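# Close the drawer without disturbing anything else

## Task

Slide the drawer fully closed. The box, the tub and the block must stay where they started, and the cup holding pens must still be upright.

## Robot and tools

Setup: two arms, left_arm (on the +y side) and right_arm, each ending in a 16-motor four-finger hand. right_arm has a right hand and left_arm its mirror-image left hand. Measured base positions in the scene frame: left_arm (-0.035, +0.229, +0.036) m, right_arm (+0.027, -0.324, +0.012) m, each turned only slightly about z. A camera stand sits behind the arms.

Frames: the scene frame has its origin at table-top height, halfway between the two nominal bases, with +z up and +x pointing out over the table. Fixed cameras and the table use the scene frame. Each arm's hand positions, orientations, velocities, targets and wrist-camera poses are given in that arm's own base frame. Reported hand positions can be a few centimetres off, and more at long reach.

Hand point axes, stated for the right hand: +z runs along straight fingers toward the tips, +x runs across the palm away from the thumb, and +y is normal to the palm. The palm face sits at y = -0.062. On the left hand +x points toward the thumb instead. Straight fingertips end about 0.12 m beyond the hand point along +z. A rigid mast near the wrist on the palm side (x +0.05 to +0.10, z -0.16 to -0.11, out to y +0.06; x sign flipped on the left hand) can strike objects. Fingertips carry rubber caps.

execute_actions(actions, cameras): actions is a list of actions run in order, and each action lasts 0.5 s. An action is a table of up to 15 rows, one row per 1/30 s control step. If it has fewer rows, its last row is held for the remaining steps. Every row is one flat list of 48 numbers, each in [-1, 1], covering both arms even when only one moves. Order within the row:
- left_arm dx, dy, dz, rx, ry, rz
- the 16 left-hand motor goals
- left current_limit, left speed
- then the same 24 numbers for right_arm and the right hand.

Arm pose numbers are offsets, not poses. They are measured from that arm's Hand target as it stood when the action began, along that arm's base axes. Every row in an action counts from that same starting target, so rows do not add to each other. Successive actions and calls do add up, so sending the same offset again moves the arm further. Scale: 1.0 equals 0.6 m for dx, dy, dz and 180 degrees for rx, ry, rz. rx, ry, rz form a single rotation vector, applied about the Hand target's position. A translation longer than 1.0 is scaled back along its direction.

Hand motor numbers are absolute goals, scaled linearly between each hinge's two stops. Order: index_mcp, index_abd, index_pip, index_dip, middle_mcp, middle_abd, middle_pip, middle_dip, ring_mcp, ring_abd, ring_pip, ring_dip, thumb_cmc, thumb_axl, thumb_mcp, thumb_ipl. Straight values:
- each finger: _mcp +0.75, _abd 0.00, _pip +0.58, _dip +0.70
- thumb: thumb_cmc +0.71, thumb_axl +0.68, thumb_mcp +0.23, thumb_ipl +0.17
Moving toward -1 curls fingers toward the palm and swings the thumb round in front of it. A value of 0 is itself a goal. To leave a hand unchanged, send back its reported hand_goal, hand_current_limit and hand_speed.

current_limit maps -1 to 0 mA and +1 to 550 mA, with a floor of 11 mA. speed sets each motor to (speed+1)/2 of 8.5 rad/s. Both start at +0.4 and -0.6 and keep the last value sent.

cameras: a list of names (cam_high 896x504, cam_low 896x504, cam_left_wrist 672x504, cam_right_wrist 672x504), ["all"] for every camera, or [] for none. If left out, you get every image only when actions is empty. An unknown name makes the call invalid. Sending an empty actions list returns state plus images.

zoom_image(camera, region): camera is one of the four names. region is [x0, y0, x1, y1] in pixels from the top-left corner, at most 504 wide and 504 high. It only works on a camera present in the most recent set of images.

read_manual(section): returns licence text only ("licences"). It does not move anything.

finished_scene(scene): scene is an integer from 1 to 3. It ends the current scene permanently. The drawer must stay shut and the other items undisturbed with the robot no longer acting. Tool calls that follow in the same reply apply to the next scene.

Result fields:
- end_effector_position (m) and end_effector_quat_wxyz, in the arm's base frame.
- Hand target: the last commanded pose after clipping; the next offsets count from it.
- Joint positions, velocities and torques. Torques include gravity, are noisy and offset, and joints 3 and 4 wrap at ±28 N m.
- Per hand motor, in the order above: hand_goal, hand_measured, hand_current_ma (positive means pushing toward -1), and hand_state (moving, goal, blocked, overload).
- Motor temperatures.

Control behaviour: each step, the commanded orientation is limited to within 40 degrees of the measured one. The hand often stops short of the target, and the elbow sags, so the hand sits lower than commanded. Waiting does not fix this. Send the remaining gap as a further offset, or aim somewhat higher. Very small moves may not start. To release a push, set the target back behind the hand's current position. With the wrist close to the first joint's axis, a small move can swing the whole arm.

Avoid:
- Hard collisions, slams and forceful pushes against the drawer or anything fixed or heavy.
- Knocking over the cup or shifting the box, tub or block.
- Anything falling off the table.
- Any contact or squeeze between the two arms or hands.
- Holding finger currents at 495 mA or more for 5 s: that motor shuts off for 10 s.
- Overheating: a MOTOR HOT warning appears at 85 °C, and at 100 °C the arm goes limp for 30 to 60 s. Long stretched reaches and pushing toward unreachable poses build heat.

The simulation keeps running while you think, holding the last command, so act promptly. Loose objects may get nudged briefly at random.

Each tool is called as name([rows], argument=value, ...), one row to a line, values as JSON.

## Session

execute_actions(actions=[])

Scene clock: 0.00 s.
left_arm: end_effector_position=(+0.4487, +0.2305, +0.1313) hand_goal=(+0.754, +0.000, +0.576, +0.696, +0.754, +0.000, +0.576, +0.696, +0.754, +0.000, +0.576, +0.696, +0.714, +0.678, +0.226, +0.168) hand_measured=(+0.754, +0.000, +0.576, +0.696, +0.754, +0.000, +0.576, +0.696, +0.754, +0.000, +0.576, +0.696, +0.714, +0.678, +0.226, +0.168) hand_current_ma=(+0, +0, +0, +0, +0, +0, +0, +0, +0, +0, +0, +0, +0, +0, +0, +0) hand_state=(goal, goal, goal, goal, goal, goal, goal, goal, goal, goal, goal, goal, goal, goal, goal, goal) hand_current_limit=0.40 hand_speed=-0.60 end_effector_quat_wxyz=(-0.135, -0.297, +0.943, -0.073) | right_arm: end_effector_position=(+0.4762, -0.1632, +0.3668) hand_goal=(+0.754, +0.000, +0.576, +0.696, +0.754, +0.000, +0.576, +0.696, +0.754, +0.000, +0.576, +0.696, +0.714, +0.678, +0.226, +0.168) hand_measured=(+0.754, +0.000, +0.576, +0.696, +0.754, +0.000, +0.576, +0.696, +0.754, +0.000, +0.576, +0.696, +0.714, +0.678, +0.226, +0.168) hand_current_ma=(+0, +0, +0, +0, +0, +0, +0, +0, +0, +0, +0, +0, +0, +0, +0, +0) hand_state=(goal, goal, goal, goal, goal, goal, goal, goal, goal, goal, goal, goal, goal, goal, goal, goal) hand_current_limit=0.40 hand_speed=-0.60 end_effector_quat_wxyz=(-0.282, +0.847, -0.080, +0.444)
Joint positions: left_arm=[0.366 1.993 1.776 -1.634 0.127 -1.796] | right_arm=[-0.465 1.197 1.32 -0.825 -0.804 1.684]
Joint velocities: within noise
Joint torques (N m): no reading
Motor temperatures (°C): left_arm=[31 35 34 34 29 27] | right_arm=[24 28 35 27 29 26]
Heat: left arm: hottest shoulder 35 °C; right arm: hottest elbow 35 °C.
Hand target: left_arm +0.4554, +0.2330, +0.1397; -0.122, -0.296, +0.945, -0.072 | right_arm +0.4801, -0.1652, +0.3796; -0.278, +0.843, -0.074, +0.454
camera_calibration:
cam_left_wrist: T_world_to_cam=[[0.966024, -0.0533166, -0.252894, -0.417802], [0.211264, -0.400761, 0.891492, -0.190915], [-0.148881, -0.91463, -0.37588, 0.443142], [0, 0, 0, 1]] pos_world=[0.509915, 0.306524, 0.231108]
cam_right_wrist: T_world_to_cam=[[-0.424381, -0.200067, -0.883105, 0.527273], [-0.900176, 0.198664, 0.387578, 0.25173], [0.0979001, 0.95943, -0.264404, 0.324788], [0, 0, 0, 1]] pos_world=[0.418569, -0.256131, 0.453948]

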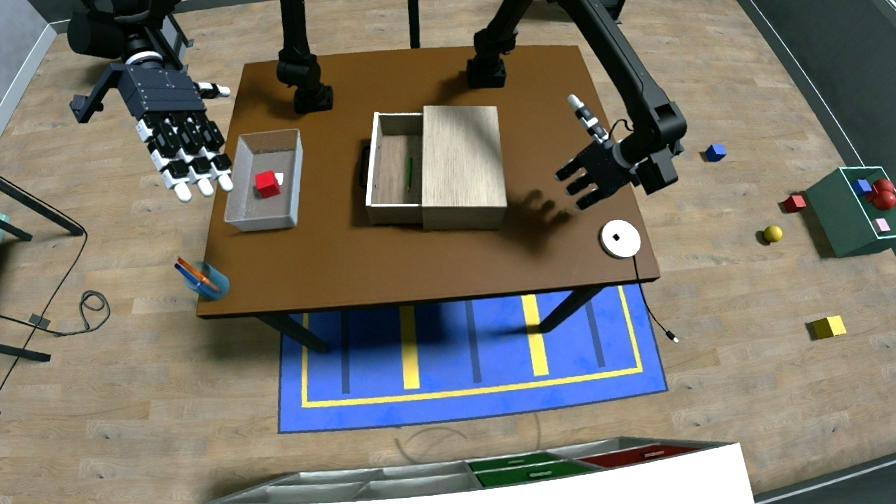

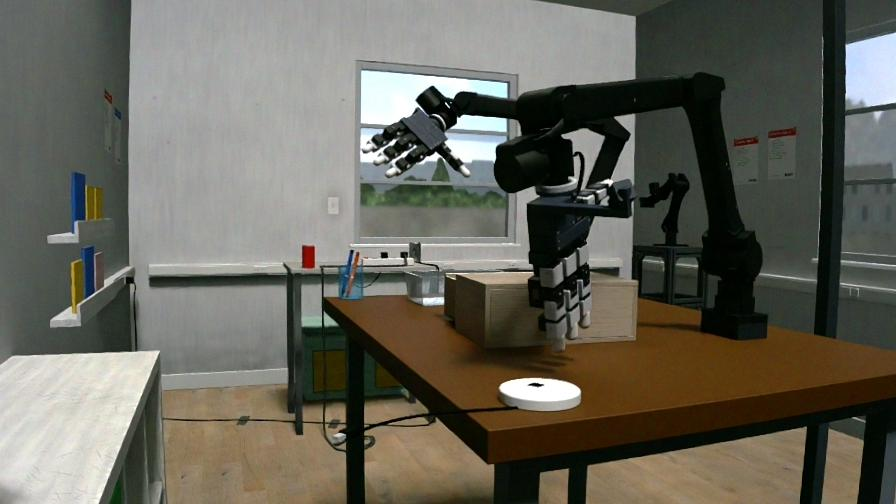

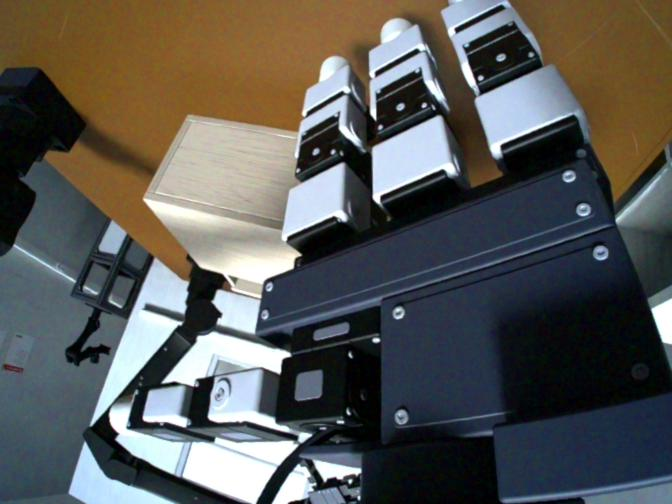

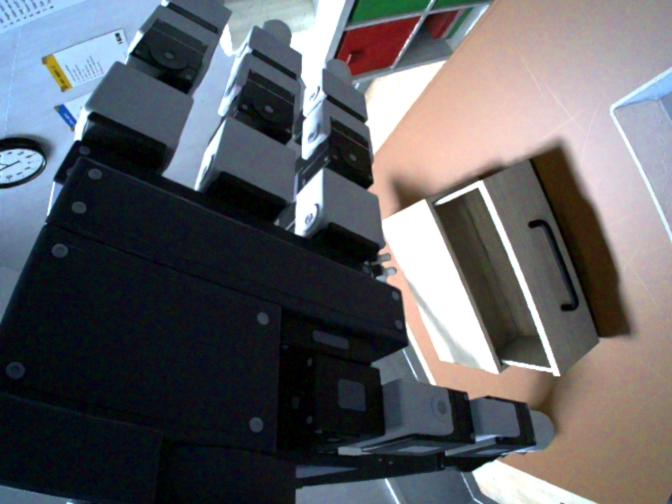

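zoom_image(camera="cam_high", region=[200, 60, 520, 250])

Scaled by 1.575 from the camera's 896x504 image, which has a finer 1280x720 frame.

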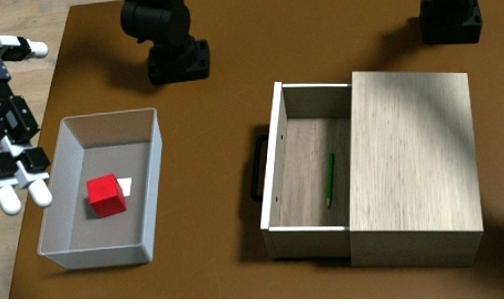

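execute_actions([
  [[0,0,0,0,0,0,0.754,0,0.576,0.696,0.754,0,0.576,0.696,0.754,0,0.576,0.696,0.714,0.678,0.226,0.168,0.4,-0.6,-0.06,0.04,0,-0.0561,0.1051,0.0054,0.9,0,0.576,0.696,0.9,0,0.576,0.696,0.9,0,0.576,0.696,0.714,0.678,0.226,0.168,0.5,-0.6]],
  [[0,0,0,0,0,0,0.754,0,0.576,0.696,0.754,0,0.576,0.696,0.754,0,0.576,0.696,0.714,0.678,0.226,0.168,0.4,-0.6,-0.09,0.065,0,-0.0561,0.1051,0.0054,0.9,0,0.576,0.696,0.9,0,0.576,0.696,0.9,0,0.576,0.696,0.714,0.678,0.226,0.168,0.5,-0.6]],
  [[0,0,0,0,0,0,0.754,0,0.576,0.696,0.754,0,0.576,0.696,0.754,0,0.576,0.696,0.714,0.678,0.226,0.168,0.4,-0.6,-0.09,0.065,-0.05,-0.0561,0.1051,0.0054,0.9,0,0.576,0.696,0.9,0,0.576,0.696,0.9,0,0.576,0.696,0.714,0.678,0.226,0.168,0.5,-0.6]],
  [[0,0,0,0,0,0,0.754,0,0.576,0.696,0.754,0,0.576,0.696,0.754,0,0.576,0.696,0.714,0.678,0.226,0.168,0.4,-0.6,-0.08,0.06,-0.08,0,0,0,0.9,0,0.576,0.696,0.9,0,0.576,0.696,0.9,0,0.576,0.696,0.714,0.678,0.226,0.168,0.5,-0.6]],
], cameras=["cam_high", "cam_low"])

Scene clock: 66.40 s.
left_arm: end_effector_position=(+0.4487, +0.2305, +0.1313) hand_goal=(+0.754, +0.000, +0.576, +0.696, +0.754, +0.000, +0.576, +0.696, +0.754, +0.000, +0.576, +0.696, +0.714, +0.678, +0.226, +0.168) hand_measured=(+0.754, +0.000, +0.576, +0.696, +0.754, +0.000, +0.576, +0.696, +0.754, +0.000, +0.576, +0.696, +0.714, +0.678, +0.224, +0.168) hand_current_ma=(-4, +0, +3, +0, -4, +0, +3, +0, -4, +0, +3, +0, +1, -3, -10, -2) hand_state=(goal, goal, goal, goal, goal, goal, goal, goal, goal, goal, goal, goal, goal, goal, goal, goal) hand_current_limit=0.40 hand_speed=-0.60 end_effector_quat_wxyz=(-0.135, -0.297, +0.943, -0.073) | right_arm: end_effector_position=(+0.2922, -0.0302, +0.3012) hand_goal=(+0.900, +0.000, +0.576, +0.696, +0.900, +0.000, +0.576, +0.696, +0.900, +0.000, +0.576, +0.696, +0.714, +0.678, +0.226, +0.168) hand_measured=(+0.894, +0.000, +0.576, +0.696, +0.894, +0.000, +0.576, +0.696, +0.896, +0.000, +0.576, +0.696, +0.712, +0.678, +0.224, +0.168) hand_current_ma=(-6, +0, +0, +0, -5, +0, +0, +0, -5, +0, +0, +0, -1, +0, -3, +0) hand_state=(goal, goal, goal, goal, goal, goal, goal, goal, goal, goal, goal, goal, goal, goal, goal, goal) hand_current_limit=0.50 hand_speed=-0.60 end_effector_quat_wxyz=(+0.002, +0.998, -0.055, -0.002)
Joint positions: left_arm=[0.366 1.993 1.776 -1.634 0.127 -1.796] | right_arm=[0.161 1.204 1.309 -1.68 0.003 1.843]
Joint torques (N m): left_arm=[-0.56 -18.08 11.26 -0.17 0.12 -0.09] | right_arm=[-0.26 -10.99 6.5 -0.02 -0.13 0.28]
Motor temperatures (°C): left_arm=[31 45 38 33 29 27] | right_arm=[24 30 42 27 30 26]
Heat: left arm: hottest shoulder 45 °C; right arm: hottest elbow 42 °C.
Hand target: left_arm +0.4554, +0.2330, +0.1397; -0.122, -0.296, +0.945, -0.072 | right_arm +0.2881, -0.0272, +0.3017; +0.000, +0.998, -0.059, +0.000
Off the commanded pose: left_arm 0.011 m, 2 deg | right_arm 0.005 m, 0 deg.
Images, in order (width x height): cam_high 896x504, cam_low 896x504.

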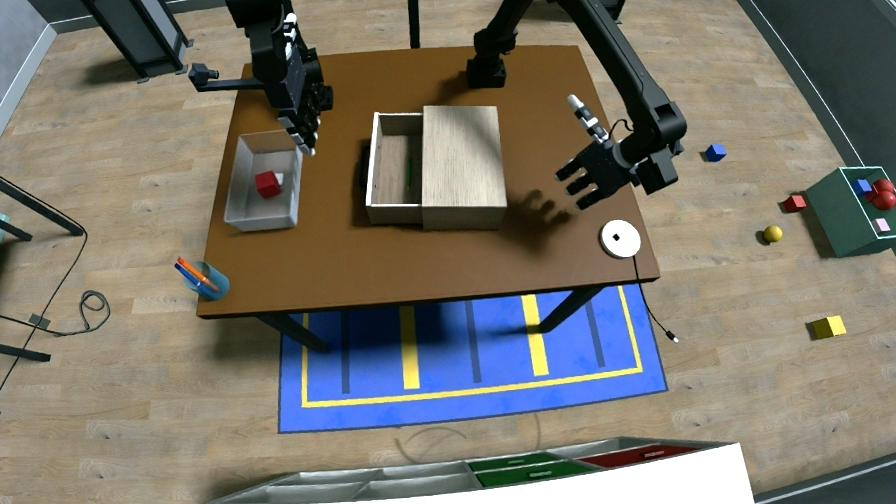

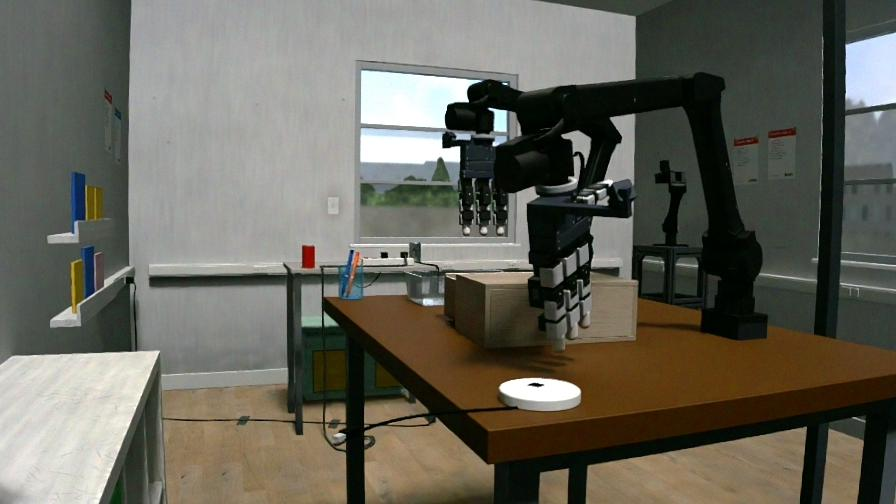

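execute_actions([
  [[0,0,0,0,0,0,0.754,0,0.576,0.696,0.754,0,0.576,0.696,0.754,0,0.576,0.696,0.714,0.678,0.226,0.168,0.4,-0.6,-0.039,0.03,-0.08,0,0,0,0.9,0,0.576,0.696,0.9,0,0.576,0.696,0.9,0,0.576,0.696,0.714,0.678,0.226,0.168,0.7,-0.6]],
  [[0,0,0,0,0,0,0.754,0,0.576,0.696,0.754,0,0.576,0.696,0.754,0,0.576,0.696,0.714,0.678,0.226,0.168,0.4,-0.6,0,0,-0.1,0,0,0,0.9,0,0.576,0.696,0.9,0,0.576,0.696,0.9,0,0.576,0.696,0.714,0.678,0.226,0.168,0.7,-0.6]],
  [[0,0,0,0,0,0,0.754,0,0.576,0.696,0.754,0,0.576,0.696,0.754,0,0.576,0.696,0.714,0.678,0.226,0.168,0.4,-0.6,0,0.015,-0.06,0,0,0,0.9,0,0.576,0.696,0.9,0,0.576,0.696,0.9,0,0.576,0.696,0.714,0.678,0.226,0.168,0.7,-0.6]],
], cameras=["cam_high"])

zoom_image(camera="cam_high", region=[200, 40, 520, 240])

Scene clock: 78.50 s.
left_arm: end_effector_position=(+0.4487, +0.2305, +0.1313) hand_goal=(+0.754, +0.000, +0.576, +0.696, +0.754, +0.000, +0.576, +0.696, +0.754, +0.000, +0.576, +0.696, +0.714, +0.678, +0.226, +0.168) hand_measured=(+0.754, +0.000, +0.576, +0.696, +0.754, +0.000, +0.576, +0.696, +0.754, +0.000, +0.576, +0.696, +0.714, +0.678, +0.224, +0.168) hand_current_ma=(-4, +0, +3, +0, -4, +0, +3, +0, -4, +0, +3, +0, +1, -3, -10, -2) hand_state=(goal, goal, goal, goal, goal, goal, goal, goal, goal, goal, goal, goal, goal, goal, goal, goal) hand_current_limit=0.40 hand_speed=-0.60 end_effector_quat_wxyz=(-0.135, -0.297, +0.943, -0.073) | right_arm: end_effector_position=(+0.2639, -0.0029, +0.1617) hand_goal=(+0.900, +0.000, +0.576, +0.696, +0.900, +0.000, +0.576, +0.696, +0.900, +0.000, +0.576, +0.696, +0.714, +0.678, +0.226, +0.168) hand_measured=(+0.894, +0.000, +0.576, +0.696, +0.894, +0.000, +0.576, +0.696, +0.896, +0.000, +0.576, +0.696, +0.712, +0.678, +0.222, +0.168) hand_current_ma=(-5, +0, +0, +0, -5, +0, +0, +0, -4, +0, +0, +0, -1, +0, -3, +0) hand_state=(goal, goal, goal, goal, goal, goal, goal, goal, goal, goal, goal, goal, goal, goal, goal, goal) hand_current_limit=0.70 hand_speed=-0.60 end_effector_quat_wxyz=(-0.002, +0.998, -0.055, +0.001)
Joint positions: left_arm=[0.366 1.993 1.776 -1.634 0.127 -1.796] | right_arm=[0.262 1.168 0.914 -1.314 -0.002 1.943]
Joint torques (N m): left_arm=[-0.5 -18.08 11.26 -0.2 0.11 -0.09] | right_arm=[-0.38 -7.06 6.48 0.39 0.04 0.16]
Heat: left arm: hottest shoulder 46 °C; right arm: hottest elbow 42 °C.
Hand target: left_arm +0.4554, +0.2330, +0.1397; -0.122, -0.296, +0.945, -0.072 | right_arm +0.2647, -0.0001, +0.1577; +0.000, +0.998, -0.059, +0.000
Off the commanded pose: left_arm 0.011 m, 2 deg | right_arm 0.005 m, 0 deg.
Images, in order (width x height): cam_high 896x504.

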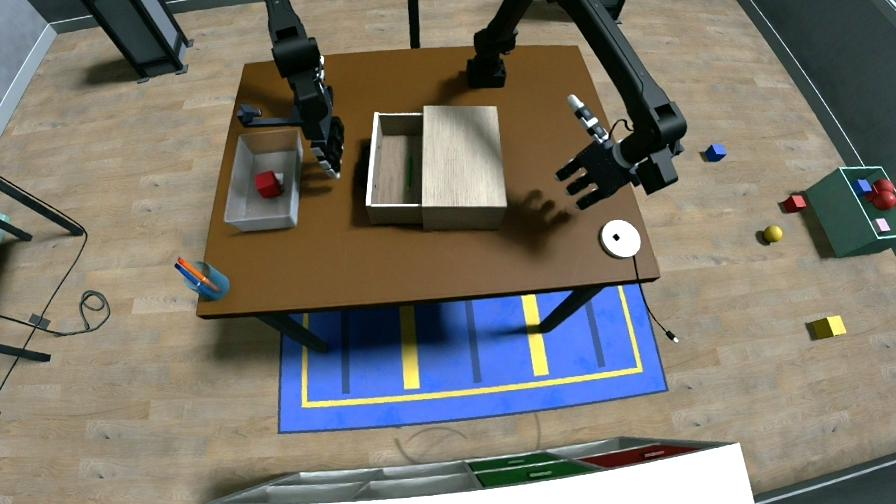

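Scaled by 1.575 from the camera's 896x504 image, which has a finer 1280x720 frame.

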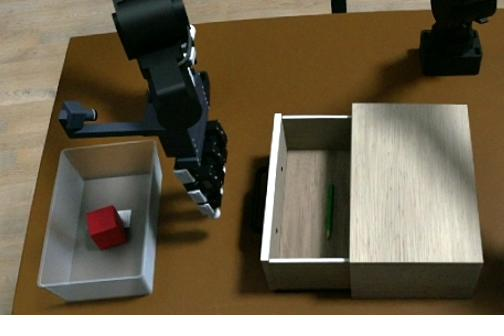

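execute_actions([
  [[0,0,0,0,0,0,0.754,0,0.576,0.696,0.754,0,0.576,0.696,0.754,0,0.576,0.696,0.714,0.678,0.226,0.168,0.4,-0.6,0.006,0.05,0,0,0,0,0.9,0,0.576,0.696,0.9,0,0.576,0.696,0.9,0,0.576,0.696,0.714,0.678,0.226,0.168,0.7,-0.6]],
  [[0,0,0,0,0,0,0.754,0,0.576,0.696,0.754,0,0.576,0.696,0.754,0,0.576,0.696,0.714,0.678,0.226,0.168,0.4,-0.6,0.006,0.035,0.005,0,0,0,0.9,0,0.576,0.696,0.9,0,0.576,0.696,0.9,0,0.576,0.696,0.714,0.678,0.226,0.168,0.7,-0.6]],
  [[0,0,0,0,0,0,0.754,0,0.576,0.696,0.754,0,0.576,0.696,0.754,0,0.576,0.696,0.714,0.678,0.226,0.168,0.4,-0.6,0.006,0.035,0.005,0,0,0,0.9,0,0.576,0.696,0.9,0,0.576,0.696,0.9,0,0.576,0.696,0.714,0.678,0.226,0.168,0.7,-0.6]],
  [[0,0,0,0,0,0,0.754,0,0.576,0.696,0.754,0,0.576,0.696,0.754,0,0.576,0.696,0.714,0.678,0.226,0.168,0.4,-0.6,0.006,0.035,0.005,0,0,0,0.9,0,0.576,0.696,0.9,0,0.576,0.696,0.9,0,0.576,0.696,0.714,0.678,0.226,0.168,0.7,-0.6]],
], cameras=["cam_high"])

zoom_image(camera="cam_high", region=[200, 40, 520, 240])

Scene clock: 93.80 s.
left_arm: end_effector_position=(+0.4487, +0.2305, +0.1313) hand_goal=(+0.754, +0.000, +0.576, +0.696, +0.754, +0.000, +0.576, +0.696, +0.754, +0.000, +0.576, +0.696, +0.714, +0.678, +0.226, +0.168) hand_measured=(+0.754, +0.000, +0.576, +0.696, +0.754, +0.000, +0.576, +0.696, +0.754, +0.000, +0.576, +0.696, +0.714, +0.678, +0.224, +0.168) hand_current_ma=(-4, +0, +3, +0, -4, +0, +3, +0, -4, +0, +3, +0, +1, -3, -10, -2) hand_state=(goal, goal, goal, goal, goal, goal, goal, goal, goal, goal, goal, goal, goal, goal, goal, goal) hand_current_limit=0.40 hand_speed=-0.60 end_effector_quat_wxyz=(-0.135, -0.297, +0.943, -0.073) | right_arm: end_effector_position=(+0.2669, +0.0775, +0.1548) hand_goal=(+0.900, +0.000, +0.576, +0.696, +0.900, +0.000, +0.576, +0.696, +0.900, +0.000, +0.576, +0.696, +0.714, +0.678, +0.226, +0.168) hand_measured=(+0.896, +0.000, +0.576, +0.696, +0.878, -0.002, +0.566, +0.692, +0.866, -0.006, +0.558, +0.688, +0.712, +0.678, +0.222, +0.168) hand_current_ma=(-4, +0, +0, +0, -38, -1, -13, -4, -74, -4, -27, -8, -1, +0, -3, +0) hand_state=(goal, goal, goal, goal, blocked, goal, goal, goal, blocked, goal, goal, goal, goal, goal, goal, goal) hand_current_limit=0.70 hand_speed=-0.60 end_effector_quat_wxyz=(-0.012, +0.999, -0.018, -0.024)
Joint positions: left_arm=[0.366 1.993 1.776 -1.634 0.127 -1.796] | right_arm=[0.483 1.274 0.983 -1.311 -0.045 2.089]
Joint torques (N m): left_arm=[-0.56 -18.08 11.26 -0.18 0.11 -0.1] | right_arm=[-0.15 -8.06 10.26 -0.18 -0.62 0.16]
Heat: left arm: hottest shoulder 46 °C; right arm: hottest elbow 43 °C.
Hand target: left_arm +0.4554, +0.2330, +0.1397; -0.122, -0.296, +0.945, -0.072 | right_arm +0.2792, +0.0929, +0.1666; +0.000, +0.998, -0.059, +0.000
Off the commanded pose: left_arm 0.011 m, 2 deg | right_arm 0.023 m, 6 deg.
joint sent to its limit (right arm) — joint 6 (wrist roll), upper limit. The joint targets are off in orientation, not in position.
Images, in order (width x height): cam_high 896x504.

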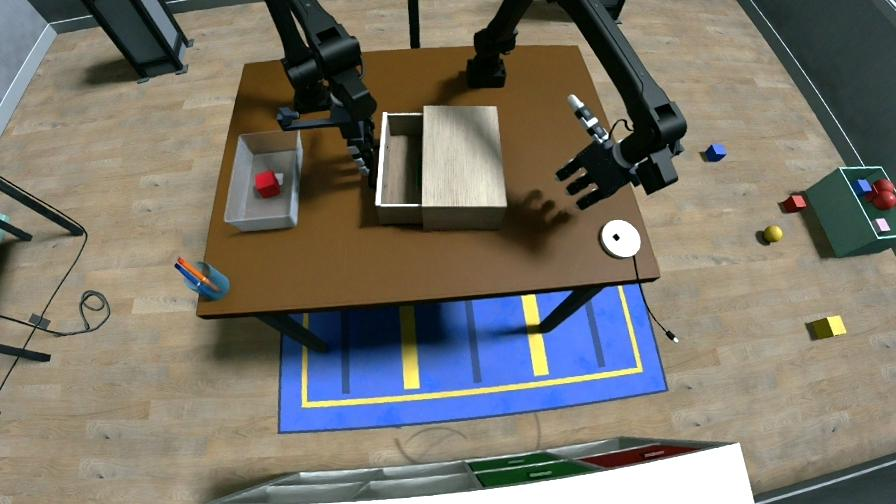

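Scaled by 1.575 from the camera's 896x504 image, which has a finer 1280x720 frame.

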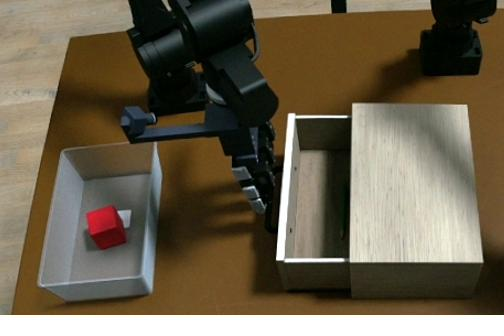

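execute_actions([
  [[0,0,0,0,0,0,0.754,0,0.576,0.696,0.754,0,0.576,0.696,0.754,0,0.576,0.696,0.714,0.678,0.226,0.168,0.4,-0.6,0,0.035,0.005,0,0,0.035,1,0,0.576,0.696,0.94,0,0.576,0.696,0.84,0,0.576,0.696,0.714,0.678,0.226,0.168,0.7,-0.6]],
  [[0,0,0,0,0,0,0.754,0,0.576,0.696,0.754,0,0.576,0.696,0.754,0,0.576,0.696,0.714,0.678,0.226,0.168,0.4,-0.6,0,0.035,0.005,0,0,0.025,1,0,0.576,0.696,0.94,0,0.576,0.696,0.82,0,0.576,0.696,0.714,0.678,0.226,0.168,0.7,-0.6]],
  [[0,0,0,0,0,0,0.754,0,0.576,0.696,0.754,0,0.576,0.696,0.754,0,0.576,0.696,0.714,0.678,0.226,0.168,0.4,-0.6,0,0.035,0.005,0,0,0.025,1,0,0.576,0.696,0.94,0,0.576,0.696,0.8,0,0.576,0.696,0.714,0.678,0.226,0.168,0.7,-0.6]],
], cameras=["cam_high"])

zoom_image(camera="cam_high", region=[200, 40, 520, 240])

Scene clock: 111.90 s.
left_arm: end_effector_position=(+0.4487, +0.2305, +0.1313) hand_goal=(+0.754, +0.000, +0.576, +0.696, +0.754, +0.000, +0.576, +0.696, +0.754, +0.000, +0.576, +0.696, +0.714, +0.678, +0.226, +0.168) hand_measured=(+0.754, +0.000, +0.576, +0.696, +0.754, +0.000, +0.576, +0.696, +0.754, +0.000, +0.576, +0.696, +0.714, +0.678, +0.224, +0.168) hand_current_ma=(-4, +0, +3, +0, -4, +0, +3, +0, -4, +0, +3, +0, +1, -3, -10, -2) hand_state=(goal, goal, goal, goal, goal, goal, goal, goal, goal, goal, goal, goal, goal, goal, goal, goal) hand_current_limit=0.40 hand_speed=-0.60 end_effector_quat_wxyz=(-0.135, -0.297, +0.943, -0.073) | right_arm: end_effector_position=(+0.2688, +0.1390, +0.1651) hand_goal=(+1.000, +0.000, +0.576, +0.696, +0.940, +0.000, +0.576, +0.696, +0.800, +0.000, +0.576, +0.696, +0.714, +0.678, +0.226, +0.168) hand_measured=(+0.990, +0.000, +0.576, +0.696, +0.886, -0.002, +0.548, +0.682, +0.786, -0.002, +0.570, +0.692, +0.712, +0.678, +0.222, +0.168) hand_current_ma=(-14, +0, +0, +0, -140, -1, -51, -20, -19, -1, -7, -3, -1, +0, -3, +0) hand_state=(goal, goal, goal, goal, blocked, goal, blocked, goal, goal, goal, goal, goal, goal, goal, goal, goal) hand_current_limit=0.70 hand_speed=-0.60 end_effector_quat_wxyz=(+0.008, +0.996, +0.084, -0.013)
Joint positions: left_arm=[0.366 1.993 1.776 -1.634 0.127 -1.796] | right_arm=[0.686 1.331 1.056 -1.327 -0.002 2.089]
Joint torques (N m): left_arm=[-0.56 -18.14 11.26 -0.16 0.12 -0.09] | right_arm=[-0.44 -9.35 10.41 -0.21 -0.51 0.15]
Heat: left arm: hottest shoulder 47 °C; right arm: hottest elbow 46 °C.
Hand target: left_arm +0.4554, +0.2330, +0.1397; -0.122, -0.296, +0.945, -0.072 | right_arm +0.2792, +0.1559, +0.1756; +0.000, +0.997, +0.075, +0.000
Off the commanded pose: left_arm 0.011 m, 2 deg | right_arm 0.022 m, 2 deg.
joint sent to its limit (right arm) — joint 6 (wrist roll), upper limit. The joint targets still meet the commanded pose.
Images, in order (width x height): cam_high 896x504.

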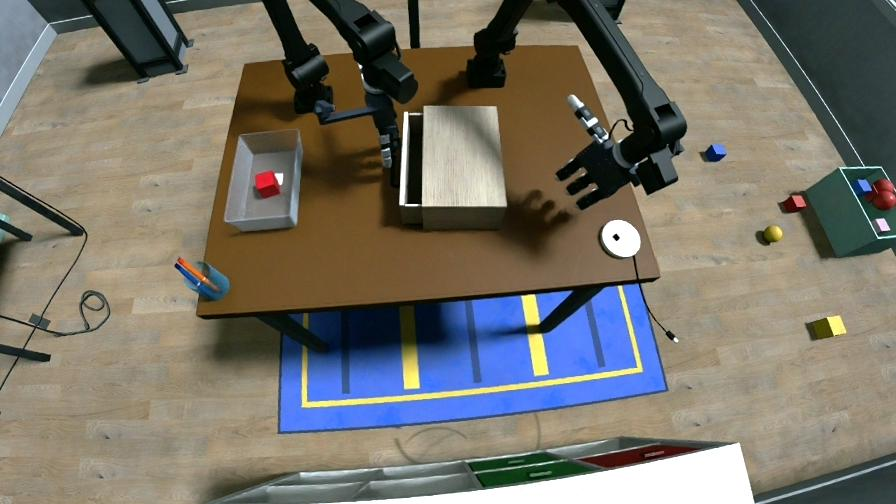

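Scaled by 1.575 from the camera's 896x504 image, which has a finer 1280x720 frame.

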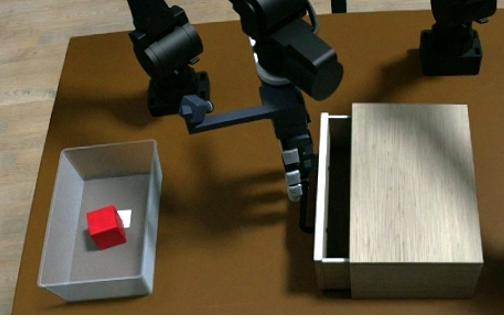

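execute_actions([
  [[0,0,0,0,0,0,0.754,0,0.576,0.696,0.754,0,0.576,0.696,0.754,0,0.576,0.696,0.714,0.678,0.226,0.168,0.4,-0.6,0,0.035,0.005,0,0,0.022,1,0,0.576,0.696,0.94,0,0.576,0.696,0.82,0,0.576,0.696,0.714,0.678,0.226,0.168,0.7,-0.6]],
  [[0,0,0,0,0,0,0.754,0,0.576,0.696,0.754,0,0.576,0.696,0.754,0,0.576,0.696,0.714,0.678,0.226,0.168,0.4,-0.6,0,0.032,0.005,0,0,0.02,1,0,0.576,0.696,0.94,0,0.576,0.696,0.82,0,0.576,0.696,0.714,0.678,0.226,0.168,0.7,-0.6]],
], cameras=["cam_high"])

zoom_image(camera="cam_high", region=[340, 60, 540, 240])

Scene clock: 119.37 s.
left_arm: end_effector_position=(+0.4487, +0.2305, +0.1313) hand_goal=(+0.754, +0.000, +0.576, +0.696, +0.754, +0.000, +0.576, +0.696, +0.754, +0.000, +0.576, +0.696, +0.714, +0.678, +0.226, +0.168) hand_measured=(+0.754, +0.000, +0.576, +0.696, +0.754, +0.000, +0.576, +0.696, +0.754, +0.000, +0.576, +0.696, +0.714, +0.678, +0.224, +0.168) hand_current_ma=(-4, +0, +3, +0, -4, +0, +3, +0, -4, +0, +3, +0, +1, -3, -10, -2) hand_state=(goal, goal, goal, goal, goal, goal, goal, goal, goal, goal, goal, goal, goal, goal, goal, goal) hand_current_limit=0.40 hand_speed=-0.60 end_effector_quat_wxyz=(-0.135, -0.297, +0.943, -0.073) | right_arm: end_effector_position=(+0.2695, +0.1782, +0.1728) hand_goal=(+1.000, +0.000, +0.576, +0.696, +0.940, +0.000, +0.576, +0.696, +0.820, +0.000, +0.576, +0.696, +0.714, +0.678, +0.226, +0.168) hand_measured=(+0.990, +0.000, +0.576, +0.696, +0.932, +0.002, +0.572, +0.694, +0.780, +0.004, +0.552, +0.684, +0.712, +0.678, +0.222, +0.168) hand_current_ma=(-13, +0, +0, +0, -11, +1, -3, -2, -94, +2, -40, -15, -1, +0, -3, +0) hand_state=(goal, goal, goal, goal, goal, goal, goal, goal, blocked, goal, blocked, goal, goal, goal, goal, goal) hand_current_limit=0.70 hand_speed=-0.60 end_effector_quat_wxyz=(+0.013, +0.991, +0.134, -0.009)
Joint positions: left_arm=[0.366 1.993 1.776 -1.634 0.127 -1.796] | right_arm=[0.786 1.379 1.121 -1.343 0.011 2.089]
Joint torques (N m): left_arm=[-0.5 -18.08 11.26 -0.17 0.12 -0.1] | right_arm=[-0.5 -10.87 10.3 0.09 -0.4 0.04]
Heat: left arm: hottest shoulder 47 °C; right arm: hottest elbow 46 °C.
Hand target: left_arm +0.4554, +0.2330, +0.1397; -0.122, -0.296, +0.945, -0.072 | right_arm +0.2793, +0.1960, +0.1816; +0.000, +0.990, +0.140, +0.000
Off the commanded pose: left_arm 0.011 m, 2 deg | right_arm 0.022 m, 2 deg.
Images, in order (width x height): cam_high 896x504.

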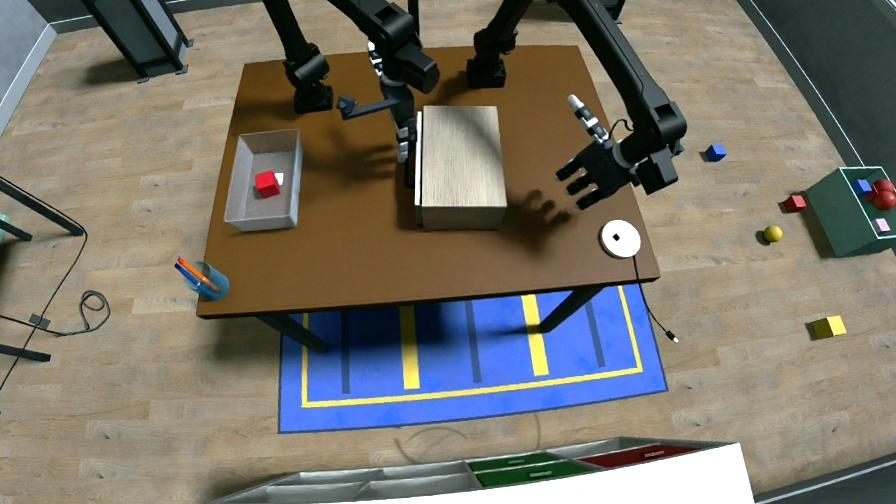

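Scaled by 2.520 from the camera's 896x504 image, which has a finer 1280x720 frame.

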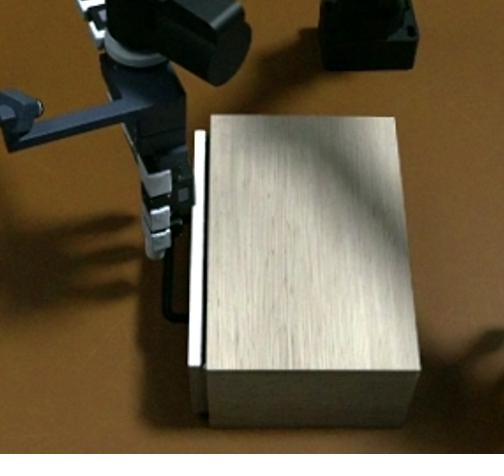

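execute_actions([
  [[0,0,0,0,0,0,0.754,0,0.576,0.696,0.754,0,0.576,0.696,0.754,0,0.576,0.696,0.714,0.678,0.226,0.168,0.4,-0.6,0,0.022,0.003,0,0,0.012,1,0,0.576,0.696,0.96,0,0.576,0.696,0.81,0,0.576,0.696,0.714,0.678,0.226,0.168,0.7,-0.6]],
  [[0,0,0,0,0,0,0.754,0,0.576,0.696,0.754,0,0.576,0.696,0.754,0,0.576,0.696,0.714,0.678,0.226,0.168,0.4,-0.6,0,0.012,0.003,0,0,0.008,1,0,0.576,0.696,0.96,0,0.576,0.696,0.81,0,0.576,0.696,0.714,0.678,0.226,0.168,0.7,-0.6]],
], cameras=["cam_high"])

zoom_image(camera="cam_high", region=[340, 60, 540, 240])

Scene clock: 124.63 s.
left_arm: end_effector_position=(+0.4487, +0.2305, +0.1313) hand_goal=(+0.754, +0.000, +0.576, +0.696, +0.754, +0.000, +0.576, +0.696, +0.754, +0.000, +0.576, +0.696, +0.714, +0.678, +0.226, +0.168) hand_measured=(+0.754, +0.000, +0.576, +0.696, +0.754, +0.000, +0.576, +0.696, +0.754, +0.000, +0.576, +0.696, +0.714, +0.678, +0.224, +0.168) hand_current_ma=(-4, +0, +3, +0, -4, +0, +3, +0, -4, +0, +3, +0, +1, -3, -10, -2) hand_state=(goal, goal, goal, goal, goal, goal, goal, goal, goal, goal, goal, goal, goal, goal, goal, goal) hand_current_limit=0.40 hand_speed=-0.60 end_effector_quat_wxyz=(-0.135, -0.297, +0.943, -0.073) | right_arm: end_effector_position=(+0.2699, +0.1983, +0.1792) hand_goal=(+1.000, +0.000, +0.576, +0.696, +0.960, +0.000, +0.576, +0.696, +0.810, +0.000, +0.576, +0.696, +0.714, +0.678, +0.226, +0.168) hand_measured=(+0.990, +0.000, +0.576, +0.696, +0.952, +0.002, +0.572, +0.694, +0.762, +0.004, +0.548, +0.686, +0.712, +0.678, +0.222, +0.168) hand_current_ma=(-13, +0, +0, +0, -11, +1, -3, -2, -120, +4, -53, -12, -1, +0, -3, +0) hand_state=(goal, goal, goal, goal, goal, goal, goal, goal, blocked, goal, blocked, goal, goal, goal, goal, goal) hand_current_limit=0.70 hand_speed=-0.60 end_effector_quat_wxyz=(+0.011, +0.988, +0.154, -0.005)
Joint positions: left_arm=[0.366 1.993 1.776 -1.634 0.127 -1.796] | right_arm=[0.828 1.401 1.161 -1.353 0.01 2.089]
Joint torques (N m): left_arm=[-0.5 -18.08 11.26 -0.17 0.12 -0.1] | right_arm=[0.32 -10.52 10 -0.12 -0.4 -0.07]
Motor temperatures (°C): left_arm=[30 47 39 33 29 26] | right_arm=[24 29 47 27 30 26]
Heat: left arm: hottest shoulder 47 °C; right arm: hottest elbow 47 °C.
Hand target: left_arm +0.4554, +0.2330, +0.1397; -0.122, -0.296, +0.945, -0.072 | right_arm +0.2792, +0.2165, +0.1852; +0.000, +0.985, +0.171, +0.000
Off the commanded pose: left_arm 0.011 m, 2 deg | right_arm 0.021 m, 2 deg.
Images, in order (width x height): cam_high 896x504.

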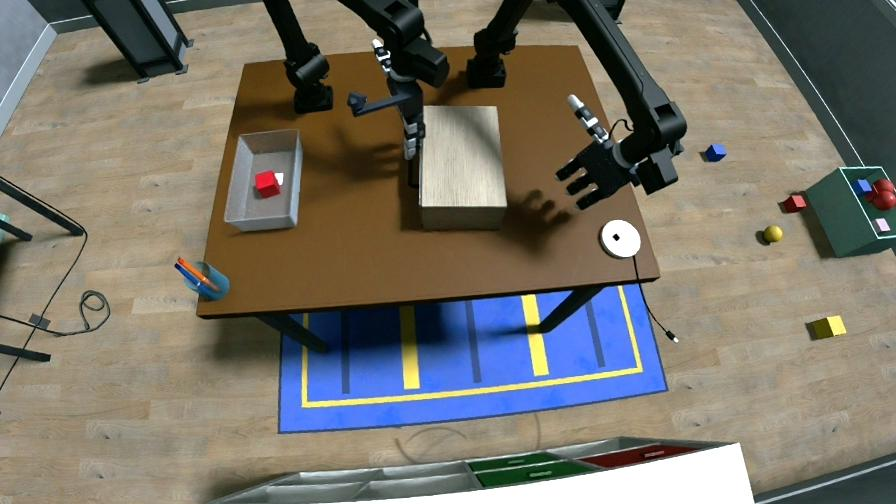

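Scaled by 2.520 from the camera's 896x504 image, which has a finer 1280x720 frame.

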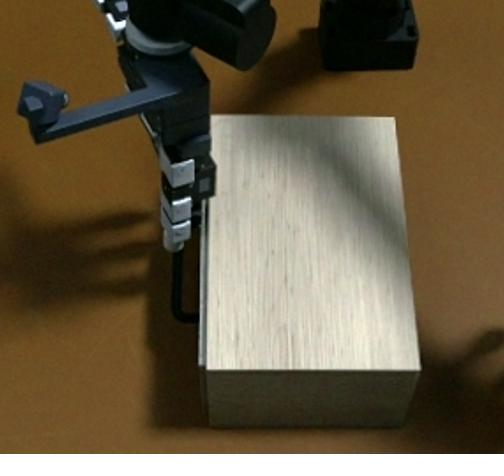

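execute_actions([
  [[0,0,0,0,0,0,0.754,0,0.576,0.696,0.754,0,0.576,0.696,0.754,0,0.576,0.696,0.714,0.678,0.226,0.168,0.4,-0.6,0,0.013,0.003,0,0,0,1,0,0.576,0.696,0.96,0,0.576,0.696,0.83,0,0.576,0.696,0.714,0.678,0.226,0.168,0.7,-0.6]],
], cameras=["cam_high"])

zoom_image(camera="cam_high", region=[340, 60, 540, 240])

Scene clock: 130.57 s.
left_arm: end_effector_position=(+0.4487, +0.2305, +0.1313) hand_goal=(+0.754, +0.000, +0.576, +0.696, +0.754, +0.000, +0.576, +0.696, +0.754, +0.000, +0.576, +0.696, +0.714, +0.678, +0.226, +0.168) hand_measured=(+0.754, +0.000, +0.576, +0.696, +0.754, +0.000, +0.576, +0.696, +0.754, +0.000, +0.576, +0.696, +0.714, +0.678, +0.224, +0.168) hand_current_ma=(-4, +0, +3, +0, -4, +0, +3, +0, -4, +0, +3, +0, +1, -3, -10, -2) hand_state=(goal, goal, goal, goal, goal, goal, goal, goal, goal, goal, goal, goal, goal, goal, goal, goal) hand_current_limit=0.40 hand_speed=-0.60 end_effector_quat_wxyz=(-0.135, -0.297, +0.943, -0.073) | right_arm: end_effector_position=(+0.2712, +0.2031, +0.1801) hand_goal=(+1.000, +0.000, +0.576, +0.696, +0.960, +0.000, +0.576, +0.696, +0.830, +0.000, +0.576, +0.696, +0.714, +0.678, +0.226, +0.168) hand_measured=(+0.990, +0.000, +0.576, +0.696, +0.946, +0.002, +0.572, +0.694, +0.764, +0.002, +0.548, +0.688, +0.712, +0.678, +0.222, +0.168) hand_current_ma=(-13, +0, +0, +0, -23, +1, -3, -2, -182, +1, -53, -9, -1, +0, -3, +0) hand_state=(goal, goal, goal, goal, goal, goal, goal, goal, blocked, goal, blocked, goal, goal, goal, goal, goal) hand_current_limit=0.70 hand_speed=-0.60 end_effector_quat_wxyz=(+0.013, +0.987, +0.158, -0.008)
Joint positions: left_arm=[0.366 1.993 1.776 -1.634 0.127 -1.796] | right_arm=[0.836 1.415 1.177 -1.361 0.011 2.089]
Joint torques (N m): left_arm=[-0.5 -18.08 11.28 -0.17 0.11 -0.09] | right_arm=[1.14 -11.16 10.36 0.14 -0.4 -0.01]
Heat: left arm: hottest shoulder 47 °C; right arm: hottest elbow 48 °C.
Hand target: left_arm +0.4554, +0.2330, +0.1397; -0.122, -0.296, +0.945, -0.072 | right_arm +0.2791, +0.2243, +0.1871; +0.000, +0.985, +0.171, +0.000
Off the commanded pose: left_arm 0.011 m, 2 deg | right_arm 0.024 m, 2 deg.
Images, in order (width x height): cam_high 896x504.

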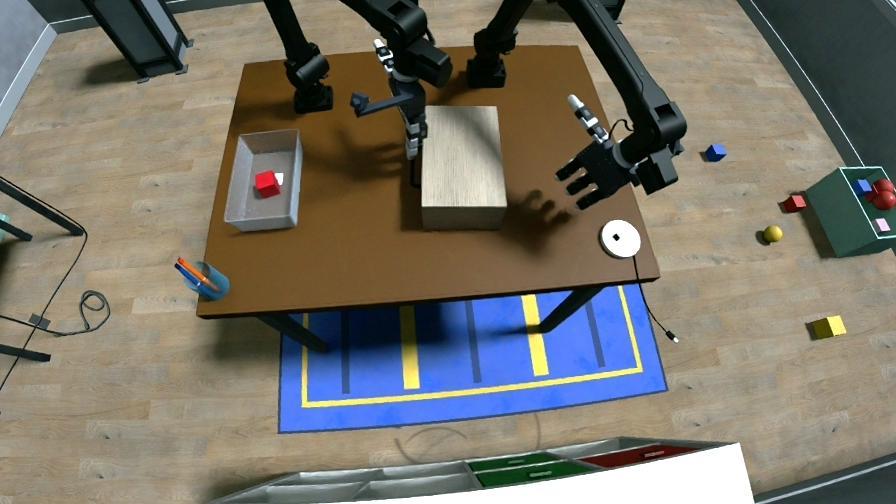

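Scaled by 2.520 from the camera's 896x504 image, which has a finer 1280x720 frame.

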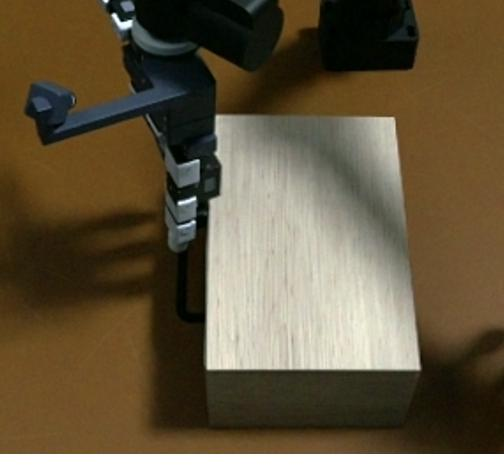

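execute_actions([
  [[0,0,0,0,0,0,0.754,0,0.576,0.696,0.754,0,0.576,0.696,0.754,0,0.576,0.696,0.714,0.678,0.226,0.168,0.4,-0.6,0,0.012,0.002,0,0,0,1,0,0.576,0.696,0.98,0,0.576,0.696,0.84,0,0.576,0.696,0.714,0.678,0.226,0.168,0.7,-0.6]],
], cameras=["cam_high"])

zoom_image(camera="cam_high", region=[340, 60, 540, 240])

Scene clock: 135.27 s.
left_arm: end_effector_position=(+0.4487, +0.2305, +0.1313) hand_goal=(+0.754, +0.000, +0.576, +0.696, +0.754, +0.000, +0.576, +0.696, +0.754, +0.000, +0.576, +0.696, +0.714, +0.678, +0.226, +0.168) hand_measured=(+0.754, +0.000, +0.576, +0.696, +0.754, +0.000, +0.576, +0.696, +0.754, +0.000, +0.576, +0.696, +0.714, +0.678, +0.224, +0.168) hand_current_ma=(-4, +0, +3, +0, -4, +0, +3, +0, -4, +0, +3, +0, +1, -3, -10, -2) hand_state=(goal, goal, goal, goal, goal, goal, goal, goal, goal, goal, goal, goal, goal, goal, goal, goal) hand_current_limit=0.40 hand_speed=-0.60 end_effector_quat_wxyz=(-0.135, -0.297, +0.943, -0.073) | right_arm: end_effector_position=(+0.2718, +0.2069, +0.1812) hand_goal=(+1.000, +0.000, +0.576, +0.696, +0.980, +0.000, +0.576, +0.696, +0.840, +0.000, +0.576, +0.696, +0.714, +0.678, +0.226, +0.168) hand_measured=(+0.990, +0.000, +0.576, +0.696, +0.946, +0.006, +0.570, +0.694, +0.770, +0.002, +0.548, +0.694, +0.712, +0.678, +0.222, +0.168) hand_current_ma=(-13, +0, +0, +0, -72, +4, -5, -2, -202, +1, -53, -2, -1, +0, -3, +0) hand_state=(goal, goal, goal, goal, blocked, goal, goal, goal, blocked, goal, blocked, goal, goal, goal, goal, goal) hand_current_limit=0.70 hand_speed=-0.60 end_effector_quat_wxyz=(+0.018, +0.987, +0.161, -0.010)
Joint positions: left_arm=[0.366 1.993 1.776 -1.634 0.127 -1.796] | right_arm=[0.844 1.428 1.191 -1.371 0.015 2.091]
Joint torques (N m): left_arm=[-0.5 -18.14 11.26 -0.18 0.12 -0.09] | right_arm=[0.73 -11.16 10.61 0.1 -0.62 0.08]
Heat: left arm: hottest shoulder 48 °C; right arm: hottest elbow 48 °C.
Hand target: left_arm +0.4554, +0.2330, +0.1397; -0.122, -0.296, +0.945, -0.072 | right_arm +0.2792, +0.2314, +0.1882; +0.001, +0.985, +0.171, +0.000
Off the commanded pose: left_arm 0.011 m, 2 deg | right_arm 0.027 m, 3 deg.
Images, in order (width x height): cam_high 896x504.

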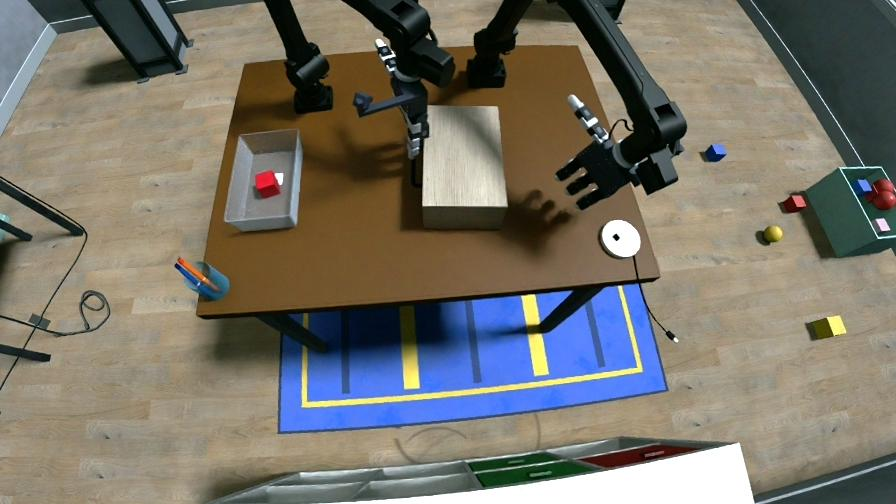

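Scaled by 2.520 from the camera's 896x504 image, which has a finer 1280x720 frame.

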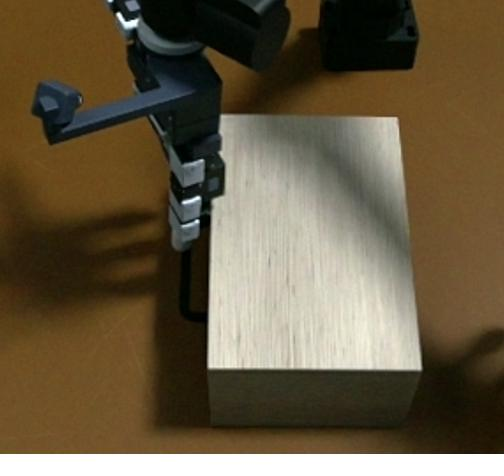

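execute_actions([
  [[0,0,0,0,0,0,0.754,0,0.576,0.696,0.754,0,0.576,0.696,0.754,0,0.576,0.696,0.714,0.678,0.226,0.168,0.4,-0.6,0,-0.045,0,0,0,0,1,0,0.576,0.696,0.95,0,0.576,0.696,0.84,0,0.576,0.696,0.714,0.678,0.226,0.168,0.7,-0.6]],
  [[0,0,0,0,0,0,0.754,0,0.576,0.696,0.754,0,0.576,0.696,0.754,0,0.576,0.696,0.714,0.678,0.226,0.168,0.4,-0.6,0,-0.06,0,0,0,0,1,0,0.576,0.696,0.95,0,0.576,0.696,0.84,0,0.576,0.696,0.714,0.678,0.226,0.168,0.7,-0.6]],
], cameras=["cam_high"])

zoom_image(camera="cam_high", region=[340, 60, 540, 240])

Scene clock: 142.90 s.
left_arm: end_effector_position=(+0.4487, +0.2305, +0.1313) hand_goal=(+0.754, +0.000, +0.576, +0.696, +0.754, +0.000, +0.576, +0.696, +0.754, +0.000, +0.576, +0.696, +0.714, +0.678, +0.226, +0.168) hand_measured=(+0.754, +0.000, +0.576, +0.696, +0.754, +0.000, +0.576, +0.696, +0.754, +0.000, +0.576, +0.696, +0.714, +0.678, +0.224, +0.168) hand_current_ma=(-4, +0, +3, +0, -4, +0, +3, +0, -4, +0, +3, +0, +1, -3, -10, -2) hand_state=(goal, goal, goal, goal, goal, goal, goal, goal, goal, goal, goal, goal, goal, goal, goal, goal) hand_current_limit=0.40 hand_speed=-0.60 end_effector_quat_wxyz=(-0.135, -0.297, +0.943, -0.073) | right_arm: end_effector_position=(+0.2782, +0.1703, +0.1892) hand_goal=(+1.000, +0.000, +0.576, +0.696, +0.950, +0.000, +0.576, +0.696, +0.840, +0.000, +0.576, +0.696, +0.714, +0.678, +0.226, +0.168) hand_measured=(+0.992, +0.000, +0.576, +0.696, +0.942, +0.002, +0.572, +0.694, +0.834, +0.000, +0.572, +0.694, +0.712, +0.678, +0.222, +0.168) hand_current_ma=(-11, +0, +0, +0, -9, +2, -3, -2, -7, +0, -3, -2, -1, +0, -4, +0) hand_state=(goal, goal, goal, goal, goal, goal, goal, goal, goal, goal, goal, goal, goal, goal, goal, goal) hand_current_limit=0.70 hand_speed=-0.60 end_effector_quat_wxyz=(+0.003, +0.986, +0.166, -0.001)
Joint positions: left_arm=[0.366 1.993 1.776 -1.634 0.127 -1.796] | right_arm=[0.762 1.342 1.135 -1.368 0.004 1.999]
Joint torques (N m): left_arm=[-0.56 -18.08 11.25 -0.17 0.12 -0.09] | right_arm=[-1.9 -12.98 6.39 0.12 -0.21 -0.04]
Heat: left arm: hottest shoulder 48 °C; right arm: hottest elbow 48 °C.
Hand target: left_arm +0.4554, +0.2330, +0.1397; -0.122, -0.296, +0.945, -0.072 | right_arm +0.2791, +0.1685, +0.1882; +0.000, +0.985, +0.171, +0.000
Off the commanded pose: left_arm 0.011 m, 2 deg | right_arm 0.002 m, 1 deg.
Images, in order (width x height): cam_high 896x504.

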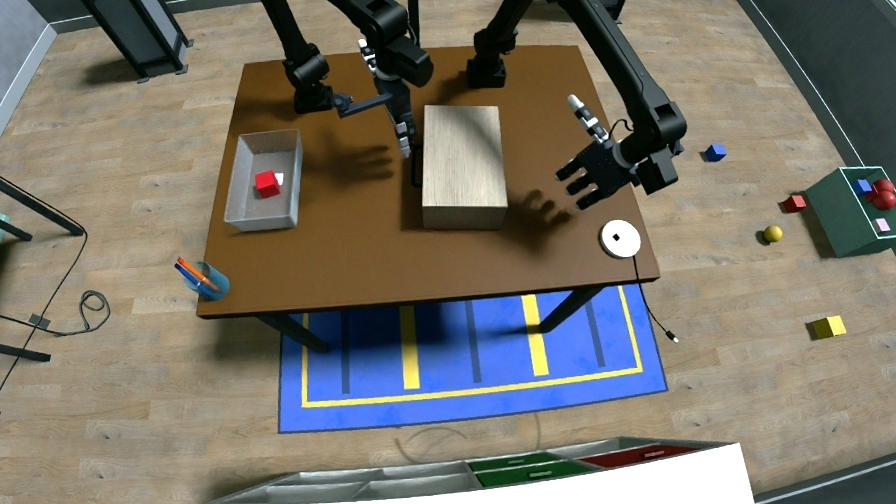

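Scaled by 2.520 from the camera's 896x504 image, which has a finer 1280x720 frame.

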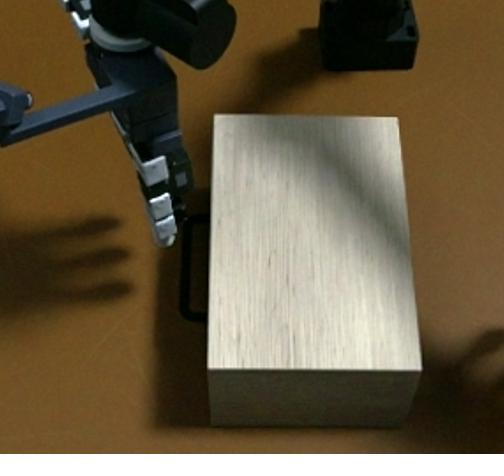

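finished_scene(scene=2)

The scene is finished: the task was done.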